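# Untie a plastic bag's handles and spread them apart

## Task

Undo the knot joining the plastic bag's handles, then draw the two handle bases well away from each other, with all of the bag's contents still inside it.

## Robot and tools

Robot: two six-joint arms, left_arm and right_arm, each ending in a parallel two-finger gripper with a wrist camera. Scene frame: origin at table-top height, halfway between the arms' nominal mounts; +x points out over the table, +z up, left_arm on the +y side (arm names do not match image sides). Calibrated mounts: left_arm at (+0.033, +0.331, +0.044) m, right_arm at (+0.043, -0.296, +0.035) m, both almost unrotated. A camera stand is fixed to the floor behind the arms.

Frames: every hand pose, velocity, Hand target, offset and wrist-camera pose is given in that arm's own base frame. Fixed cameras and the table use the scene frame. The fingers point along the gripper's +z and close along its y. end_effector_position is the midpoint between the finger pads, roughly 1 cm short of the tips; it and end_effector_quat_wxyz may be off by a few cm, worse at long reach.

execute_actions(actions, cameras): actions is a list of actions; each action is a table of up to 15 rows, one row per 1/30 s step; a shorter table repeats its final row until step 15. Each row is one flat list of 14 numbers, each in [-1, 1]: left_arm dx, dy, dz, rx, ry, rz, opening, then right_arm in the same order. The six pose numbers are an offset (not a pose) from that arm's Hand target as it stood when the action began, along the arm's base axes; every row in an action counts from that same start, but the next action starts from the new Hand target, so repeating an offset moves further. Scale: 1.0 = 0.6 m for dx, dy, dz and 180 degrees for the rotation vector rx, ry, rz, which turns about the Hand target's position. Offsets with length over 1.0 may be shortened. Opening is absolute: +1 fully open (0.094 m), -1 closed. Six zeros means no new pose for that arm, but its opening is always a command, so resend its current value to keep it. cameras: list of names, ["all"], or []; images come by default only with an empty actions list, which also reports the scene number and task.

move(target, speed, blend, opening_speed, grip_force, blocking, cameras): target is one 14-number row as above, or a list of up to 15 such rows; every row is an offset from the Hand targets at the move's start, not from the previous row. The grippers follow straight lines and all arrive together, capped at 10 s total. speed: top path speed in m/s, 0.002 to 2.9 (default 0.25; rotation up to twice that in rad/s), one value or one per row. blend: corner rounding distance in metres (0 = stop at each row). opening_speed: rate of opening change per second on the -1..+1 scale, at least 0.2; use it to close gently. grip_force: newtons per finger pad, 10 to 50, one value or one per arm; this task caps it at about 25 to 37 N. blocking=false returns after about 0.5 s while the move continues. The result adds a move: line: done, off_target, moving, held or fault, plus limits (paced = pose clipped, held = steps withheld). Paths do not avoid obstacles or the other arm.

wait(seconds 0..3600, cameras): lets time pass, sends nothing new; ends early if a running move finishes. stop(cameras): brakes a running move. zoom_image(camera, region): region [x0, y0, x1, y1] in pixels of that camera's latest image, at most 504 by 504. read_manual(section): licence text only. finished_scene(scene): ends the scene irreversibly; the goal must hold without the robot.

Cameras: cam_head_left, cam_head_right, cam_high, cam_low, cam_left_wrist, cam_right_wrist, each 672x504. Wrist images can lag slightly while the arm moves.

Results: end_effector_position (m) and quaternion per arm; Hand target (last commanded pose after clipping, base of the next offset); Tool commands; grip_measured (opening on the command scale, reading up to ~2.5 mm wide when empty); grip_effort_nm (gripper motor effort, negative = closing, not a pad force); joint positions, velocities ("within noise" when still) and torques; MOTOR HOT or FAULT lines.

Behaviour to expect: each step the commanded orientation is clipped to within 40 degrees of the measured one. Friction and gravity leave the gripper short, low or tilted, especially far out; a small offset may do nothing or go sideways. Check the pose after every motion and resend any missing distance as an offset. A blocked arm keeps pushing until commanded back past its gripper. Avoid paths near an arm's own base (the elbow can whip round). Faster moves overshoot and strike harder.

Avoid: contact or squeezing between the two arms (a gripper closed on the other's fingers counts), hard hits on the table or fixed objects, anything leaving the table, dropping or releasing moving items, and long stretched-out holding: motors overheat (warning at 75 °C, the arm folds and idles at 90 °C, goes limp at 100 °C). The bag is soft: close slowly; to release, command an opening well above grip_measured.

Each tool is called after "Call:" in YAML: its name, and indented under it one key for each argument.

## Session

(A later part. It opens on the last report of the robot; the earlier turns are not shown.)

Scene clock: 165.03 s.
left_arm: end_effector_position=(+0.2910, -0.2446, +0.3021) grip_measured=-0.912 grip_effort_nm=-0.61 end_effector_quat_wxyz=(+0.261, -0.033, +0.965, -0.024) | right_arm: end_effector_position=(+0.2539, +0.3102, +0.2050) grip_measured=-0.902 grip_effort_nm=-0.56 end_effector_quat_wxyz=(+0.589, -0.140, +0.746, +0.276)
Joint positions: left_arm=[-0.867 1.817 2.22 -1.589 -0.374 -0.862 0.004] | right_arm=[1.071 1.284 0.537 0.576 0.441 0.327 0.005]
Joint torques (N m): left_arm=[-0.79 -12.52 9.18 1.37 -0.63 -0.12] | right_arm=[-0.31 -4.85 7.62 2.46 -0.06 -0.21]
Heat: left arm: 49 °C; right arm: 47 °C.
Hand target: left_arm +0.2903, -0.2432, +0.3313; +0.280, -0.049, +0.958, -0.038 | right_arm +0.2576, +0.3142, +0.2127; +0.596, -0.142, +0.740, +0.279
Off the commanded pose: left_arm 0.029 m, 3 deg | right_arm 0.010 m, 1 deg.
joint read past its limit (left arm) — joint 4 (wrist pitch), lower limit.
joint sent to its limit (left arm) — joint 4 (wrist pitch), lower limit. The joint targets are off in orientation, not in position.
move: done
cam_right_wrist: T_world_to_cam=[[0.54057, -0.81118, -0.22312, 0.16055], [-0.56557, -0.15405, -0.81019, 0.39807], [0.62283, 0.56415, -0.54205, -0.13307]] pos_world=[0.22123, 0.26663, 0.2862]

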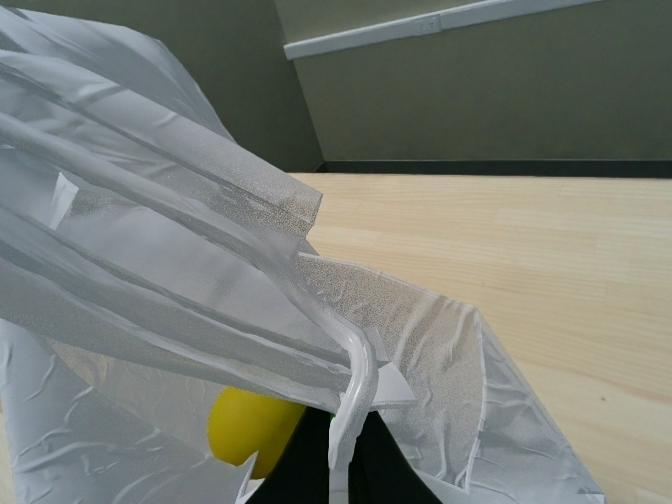

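Call:
move:
  target: [0.0,0.1,0.0,0,0,0,-1,-0.02,-0.15,-0.03,0,0,0,-1]
  speed: 0.06
  cameras: ["cam_right_wrist","cam_left_wrist","cam_high","cam_head_right"]

Call:
zoom_image:
  camera: "cam_head_right"
  region: [200, 70, 400, 250]

Call:
zoom_image:
  camera: "cam_high"
  region: [245, 170, 445, 370]

Scene clock: 177.13 s.
left_arm: end_effector_position=(+0.2906, -0.1931, +0.3168) grip_measured=-0.912 grip_effort_nm=-0.61 end_effector_quat_wxyz=(+0.257, -0.043, +0.965, -0.029) | right_arm: end_effector_position=(+0.2458, +0.2294, +0.2052) grip_measured=-0.902 grip_effort_nm=-0.56 end_effector_quat_wxyz=(+0.600, -0.135, +0.731, +0.295)
Joint positions: left_arm=[-0.742 1.687 2.13 -1.59 -0.316 -0.762 0.004] | right_arm=[0.867 0.899 0.3 0.491 0.227 0.298 0.005]
Joint torques (N m): left_arm=[1.01 -11.29 5.46 1.47 -0.51 0.1] | right_arm=[-0.62 -3.4 5.18 2.17 -0.01 -0.27]
Heat: left arm: 49 °C; right arm: 47 °C.
Hand target: left_arm +0.2904, -0.1832, +0.3312; +0.280, -0.049, +0.958, -0.038 | right_arm +0.2457, +0.2242, +0.1947; +0.596, -0.142, +0.740, +0.279
Off the commanded pose: left_arm 0.018 m, 3 deg | right_arm 0.012 m, 2 deg.
joint read past its limit (left arm) — joint 4 (wrist pitch), lower limit.
joint sent to its limit (left arm) — joint 4 (wrist pitch), lower limit. The joint targets still meet the commanded pose.
move: off_target (left_arm, right_arm)
cam_left_wrist: T_world_to_cam=[[0.07684, -0.99307, 0.08889, -0.24122], [-0.99497, -0.08212, -0.05736, 0.3254], [0.06426, -0.08404, -0.99439, 0.37012]] pos_world=[0.31852, -0.18172, 0.40815]
cam_right_wrist: T_world_to_cam=[[0.55672, -0.79407, -0.24396, 0.09582], [-0.5412, -0.12391, -0.83171, 0.37264], [0.63021, 0.59506, -0.49874, -0.10025]] pos_world=[0.21151, 0.18191, 0.28331]
Images, in order (width x height): cam_head_right 672x504, cam_high 672x504, cam_left_wrist 672x504, cam_right_wrist 672x504.

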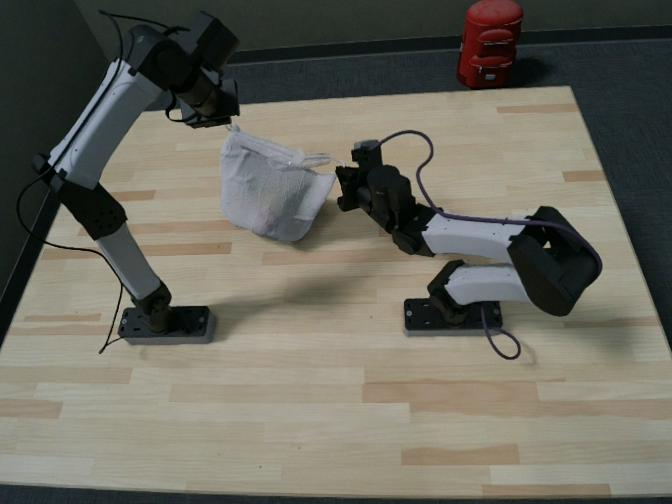

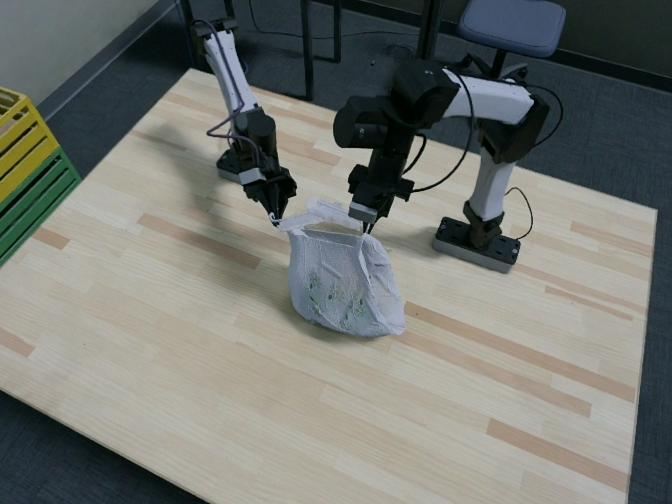

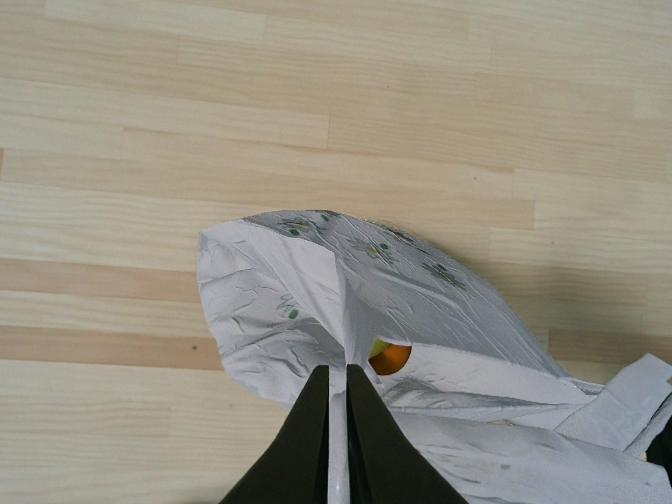

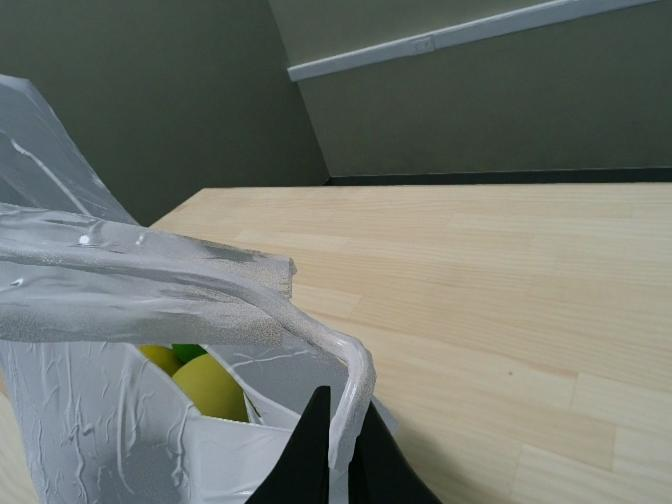

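Scaled by 2.520.

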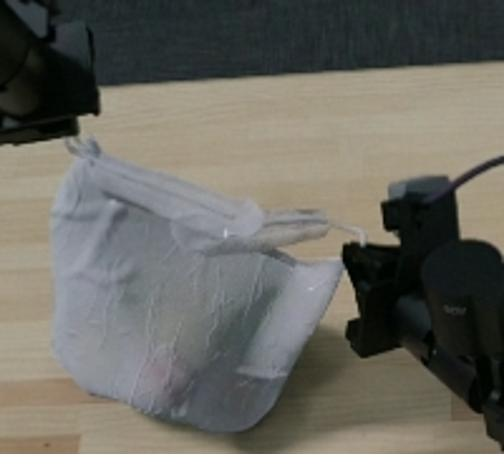

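Scaled by 2.520.

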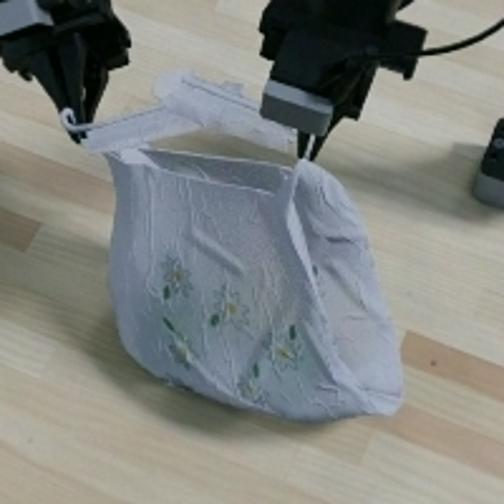

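Call:
move:
  target:
    - [0.0,0.02,-0.22,0,0,0,-1,0,0,-0.02,0,0,0,-1]
    - [0.0,0.03,-0.4,0,0,0,-1,0,-0.01,-0.18,0,0,0,-1]
  speed: 0.1
  blend: 0.02
  cameras: ["cam_right_wrist","cam_left_wrist","cam_high","cam_head_right"]

Call:
zoom_image:
  camera: "cam_head_right"
  region: [200, 70, 400, 250]

Call:
zoom_image:
  camera: "cam_high"
  region: [245, 200, 445, 400]

Scene clock: 193.17 s.
left_arm: end_effector_position=(+0.2897, -0.1669, +0.0955) grip_measured=-0.912 grip_effort_nm=-0.61 end_effector_quat_wxyz=(+0.282, -0.051, +0.957, -0.038) | right_arm: end_effector_position=(+0.2463, +0.2209, +0.0895) grip_measured=-0.902 grip_effort_nm=-0.56 end_effector_quat_wxyz=(+0.593, -0.137, +0.741, +0.284)
Joint positions: left_arm=[-0.684 1.395 0.887 -0.572 -0.315 -0.711 0.004] | right_arm=[0.841 1.729 0.019 1.572 0.209 0.294 0.005]
Joint torques (N m): left_arm=[0.66 -5.64 6 1.61 -0.21 0.1] | right_arm=[-0.36 -4.49 1.31 2.52 -0.06 -0.22]
Heat: left arm: 47 °C; right arm: 44 °C.
Hand target: left_arm +0.2903, -0.1653, +0.0913; +0.280, -0.049, +0.958, -0.038 | right_arm +0.2457, +0.2182, +0.0867; +0.596, -0.142, +0.740, +0.279
Off the commanded pose: left_arm 0.005 m, 0 deg | right_arm 0.004 m, 1 deg.
joint sent to its limit (right arm) — joint 4 (wrist pitch), upper limit. The joint targets still meet the commanded pose.
move: done
cam_left_wrist: T_world_to_cam=[[0.0851, -0.99008, 0.11183, -0.19955], [-0.98947, -0.09717, -0.10726, 0.31473], [0.11706, -0.10153, -0.98792, 0.13351]] pos_world=[0.31278, -0.15343, 0.18796]
cam_right_wrist: T_world_to_cam=[[0.54474, -0.80501, -0.235, 0.06515], [-0.55841, -0.13914, -0.81781, 0.28193], [0.62565, 0.57672, -0.52532, -0.14557]] pos_world=[0.21302, 0.17562, 0.1694]
Images, in order (width x height): cam_head_right 672x504, cam_high 672x504, cam_left_wrist 672x504, cam_right_wrist 672x504.

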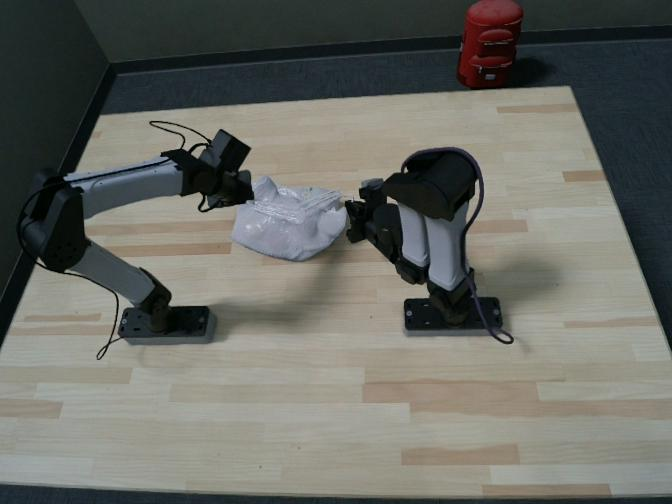

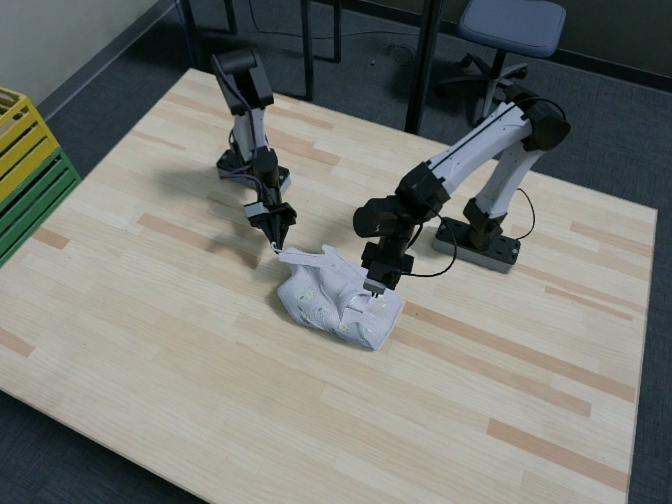

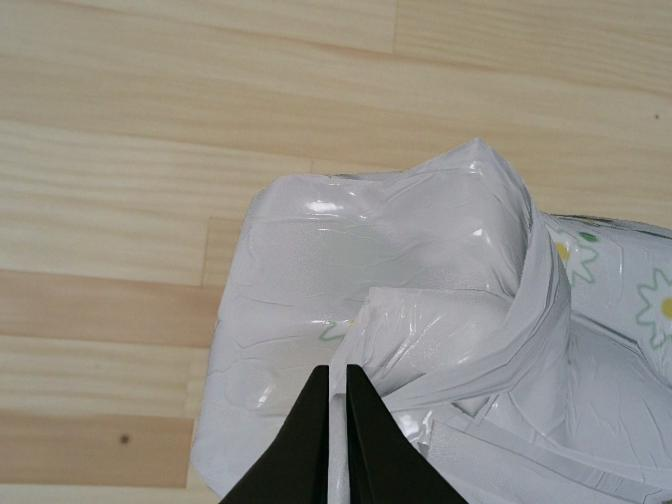

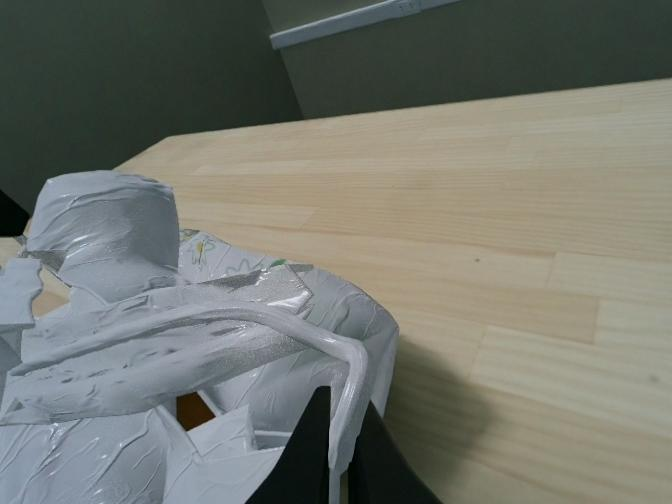

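Scaled by 2.520.

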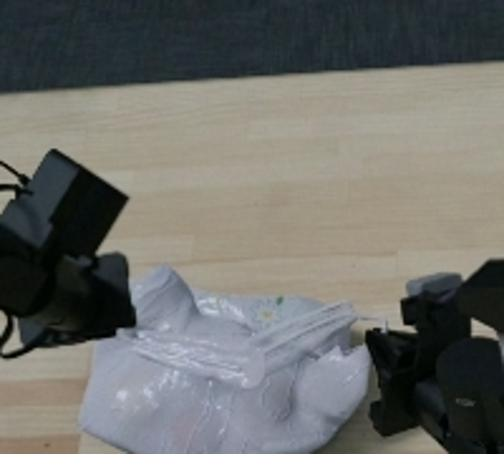

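Scaled by 2.520.

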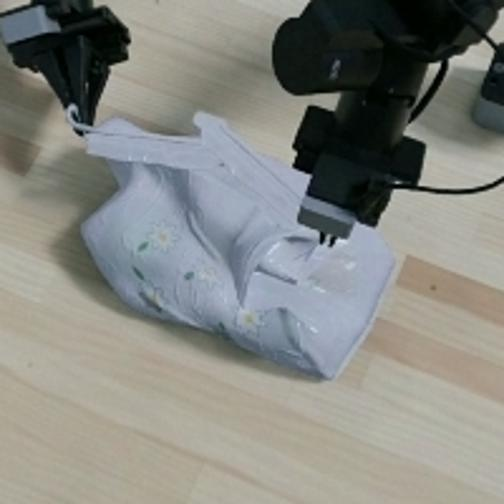

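Release gently and retreat.

Call:
move:
  target:
    - [0,0,-0.03,0,0,0,-0.5,0,0,-0.03,0,0,0,-0.4]
    - [-0.06,0,0.1,0,0,0,-0.4,-0.1,-0.09,0.03,0,0,0,-0.3]
    - [-0.12,0.15,0.3,0,0,0,0,-0.15,-0.2,0.15,0,0,0,0]
  speed: 0.15
  opening_speed: 0.4
  cameras: ["cam_right_wrist","cam_left_wrist","cam_high","cam_head_right"]

Call:
zoom_image:
  camera: "cam_head_right"
  region: [200, 120, 400, 280]

Call:
zoom_image:
  camera: "cam_high"
  region: [245, 200, 445, 400]

Scene clock: 208.10 s.
left_arm: end_effector_position=(+0.2495, -0.1602, +0.1356) grip_measured=-0.502 grip_effort_nm=0.05 end_effector_quat_wxyz=(+0.263, -0.043, +0.964, -0.026) | right_arm: end_effector_position=(+0.1887, +0.1641, +0.1108) grip_measured=-0.402 grip_effort_nm=0.11 end_effector_quat_wxyz=(+0.552, -0.146, +0.783, +0.246)
Joint positions: left_arm=[-0.768 1.27 0.979 -0.86 -0.34 -0.784 0.023] | right_arm=[0.935 0.221 0.009 -0.074 0.319 0.327 0.028]
Joint torques (N m): left_arm=[-0.75 -5.7 10.11 1.22 -0.47 -0.12] | right_arm=[0.64 0.75 6.06 2.26 0.01 0.06]
Heat: left arm: 46 °C; right arm: 43 °C.
Hand target: left_arm +0.2543, -0.1652, +0.1511; +0.279, -0.049, +0.958, -0.037 (not the last commanded pose) | right_arm +0.1856, +0.1642, +0.1047; +0.596, -0.142, +0.740, +0.279 (not the last commanded pose)
Tool commands: left_gripper/opening=-0.5 right_gripper/opening=-0.4
Off the commanded pose: left_arm 0.163 m, 3 deg | right_arm 0.099 m, 8 deg.
joint sent to its limit (right arm) — joint 3 (elbow), lower limit, where the elbow is as bent as it goes.
move: moving (right_arm; no rest 5 s after the path stopped at target 2), off_target (left_arm); path passed 1 of 3 targets; target 2's new opening was not sent; target 3's new opening was not sent
cam_left_wrist: T_world_to_cam=[[0.07879, -0.99345, 0.08274, -0.18904], [-0.99398, -0.08462, -0.06953, 0.27791], [0.07608, -0.07677, -0.99414, 0.19352]] pos_world=[0.27641, -0.14943, 0.22735]
cam_right_wrist: T_world_to_cam=[[0.5084, -0.83745, -0.20052, 0.06415], [-0.63558, -0.20781, -0.74354, 0.2769], [0.58101, 0.50546, -0.63792, -0.03304]] pos_world=[0.16257, 0.12797, 0.19767]
Images, in order (width x height): cam_head_right 672x504, cam_high 672x504, cam_left_wrist 672x504, cam_right_wrist 672x504.

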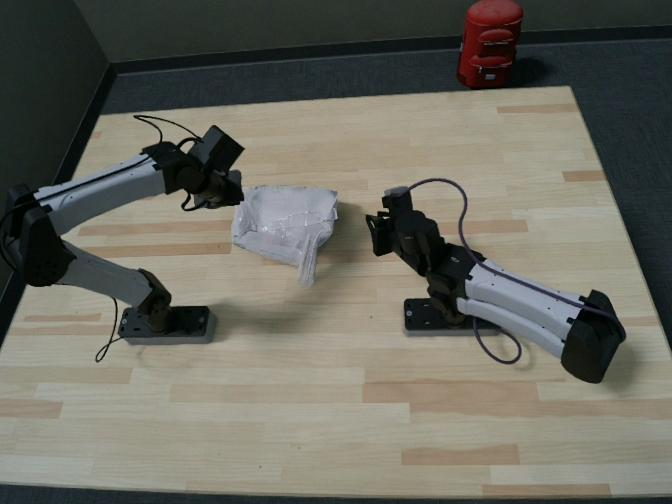

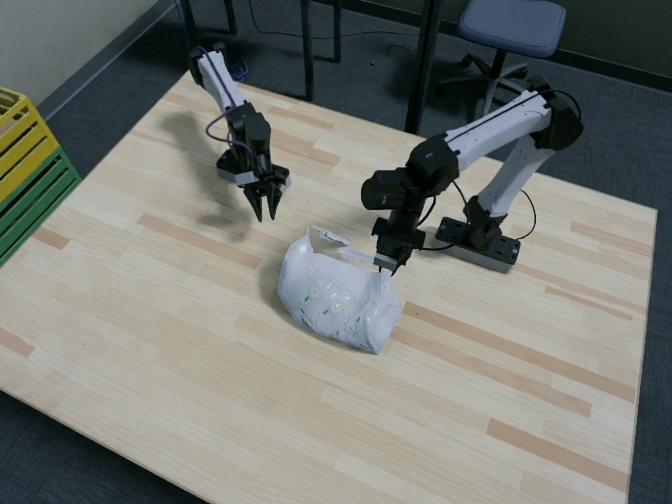

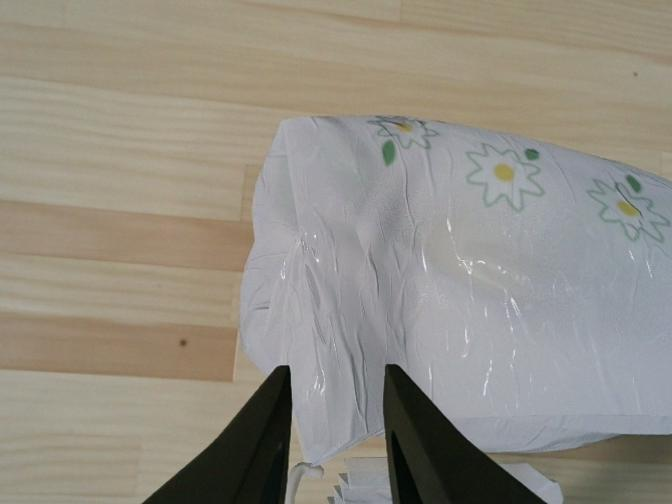

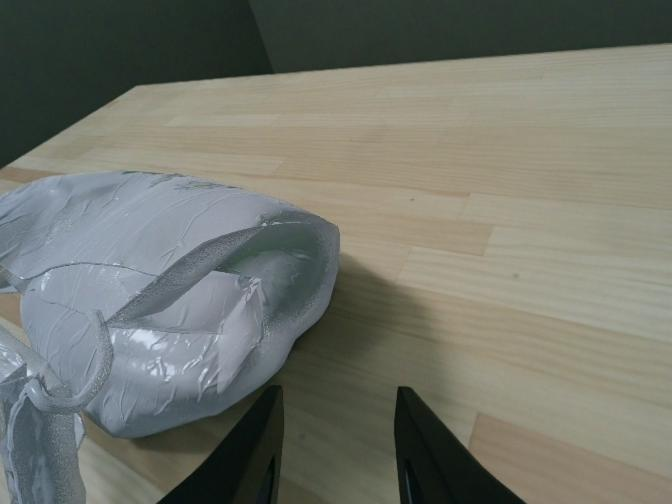

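Scaled by 2.520.

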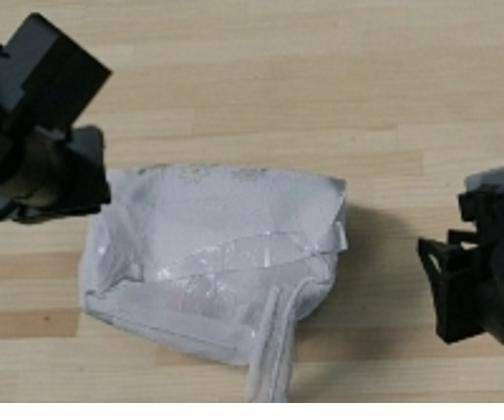

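Scaled by 2.520.

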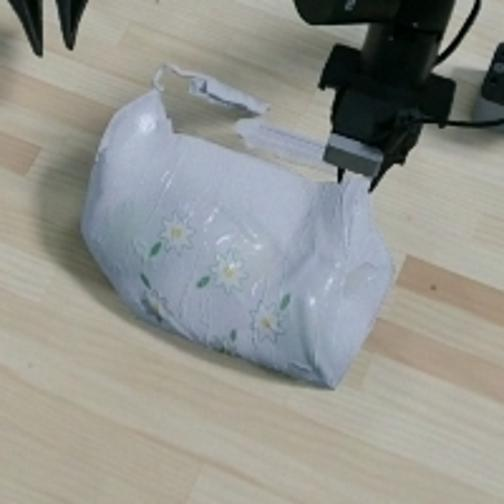

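Call:
move:
  target: [0,0.05,0.15,0,0,0,-0.5,0,0,0.1,0,0,0,-0.4]
  cameras: ["cam_high","cam_head_right"]

Call:
zoom_image:
  camera: "cam_high"
  region: [245, 200, 445, 400]

Scene clock: 214.90 s.
left_arm: end_effector_position=(+0.2509, -0.1329, +0.2321) grip_measured=-0.502 grip_effort_nm=0.05 end_effector_quat_wxyz=(+0.275, -0.050, +0.960, -0.029) | right_arm: end_effector_position=(+0.1876, +0.1642, +0.1498) grip_measured=-0.402 grip_effort_nm=0.11 end_effector_quat_wxyz=(+0.587, -0.138, +0.749, +0.274)
Joint positions: left_arm=[-0.679 1.231 1.326 -1.195 -0.317 -0.707 0.023] | right_arm=[0.935 0.137 0.059 -0.092 0.312 0.307 0.028]
Joint torques (N m): left_arm=[0.64 -3.41 9.7 1.33 -0.15 0.1] | right_arm=[0.38 0.88 9.07 2.27 -0.05 -0.23]
Heat: left arm: 46 °C; right arm: 43 °C.
Hand target: left_arm +0.2543, -0.1352, +0.2411; +0.280, -0.049, +0.958, -0.038 | right_arm +0.1856, +0.1642, +0.1646; +0.596, -0.142, +0.740, +0.279
Off the commanded pose: left_arm 0.010 m, 1 deg | right_arm 0.015 m, 2 deg.
move: off_target (right_arm)
Images, in order (width x height): cam_head_right 672x504, cam_high 672x504.

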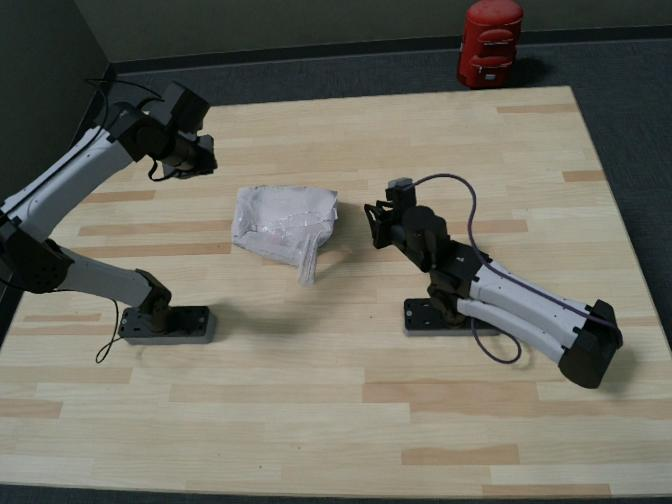

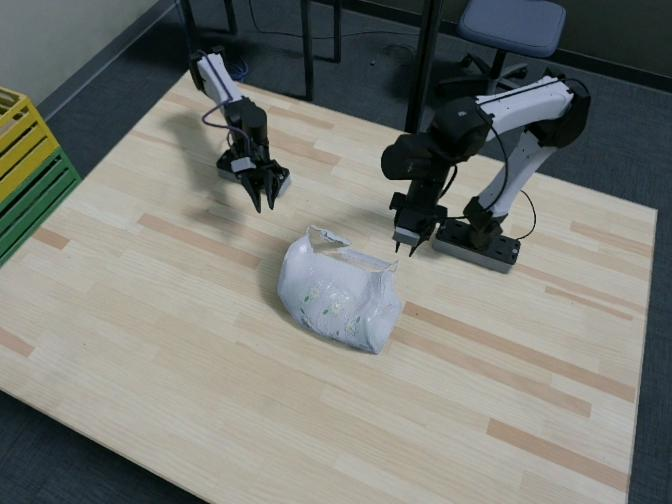

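Scaled by 2.520.

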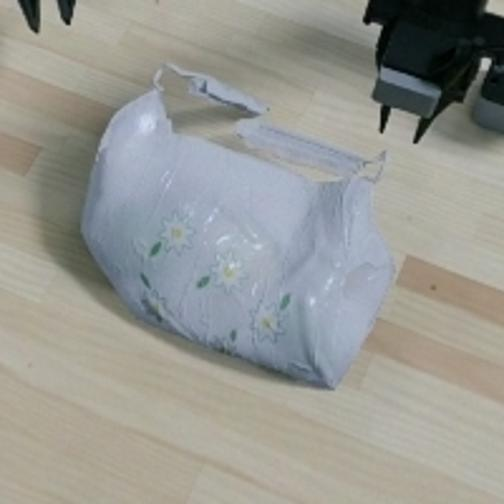

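Call:
finished_scene:
  scene: 2

The scene is finished: the task was done.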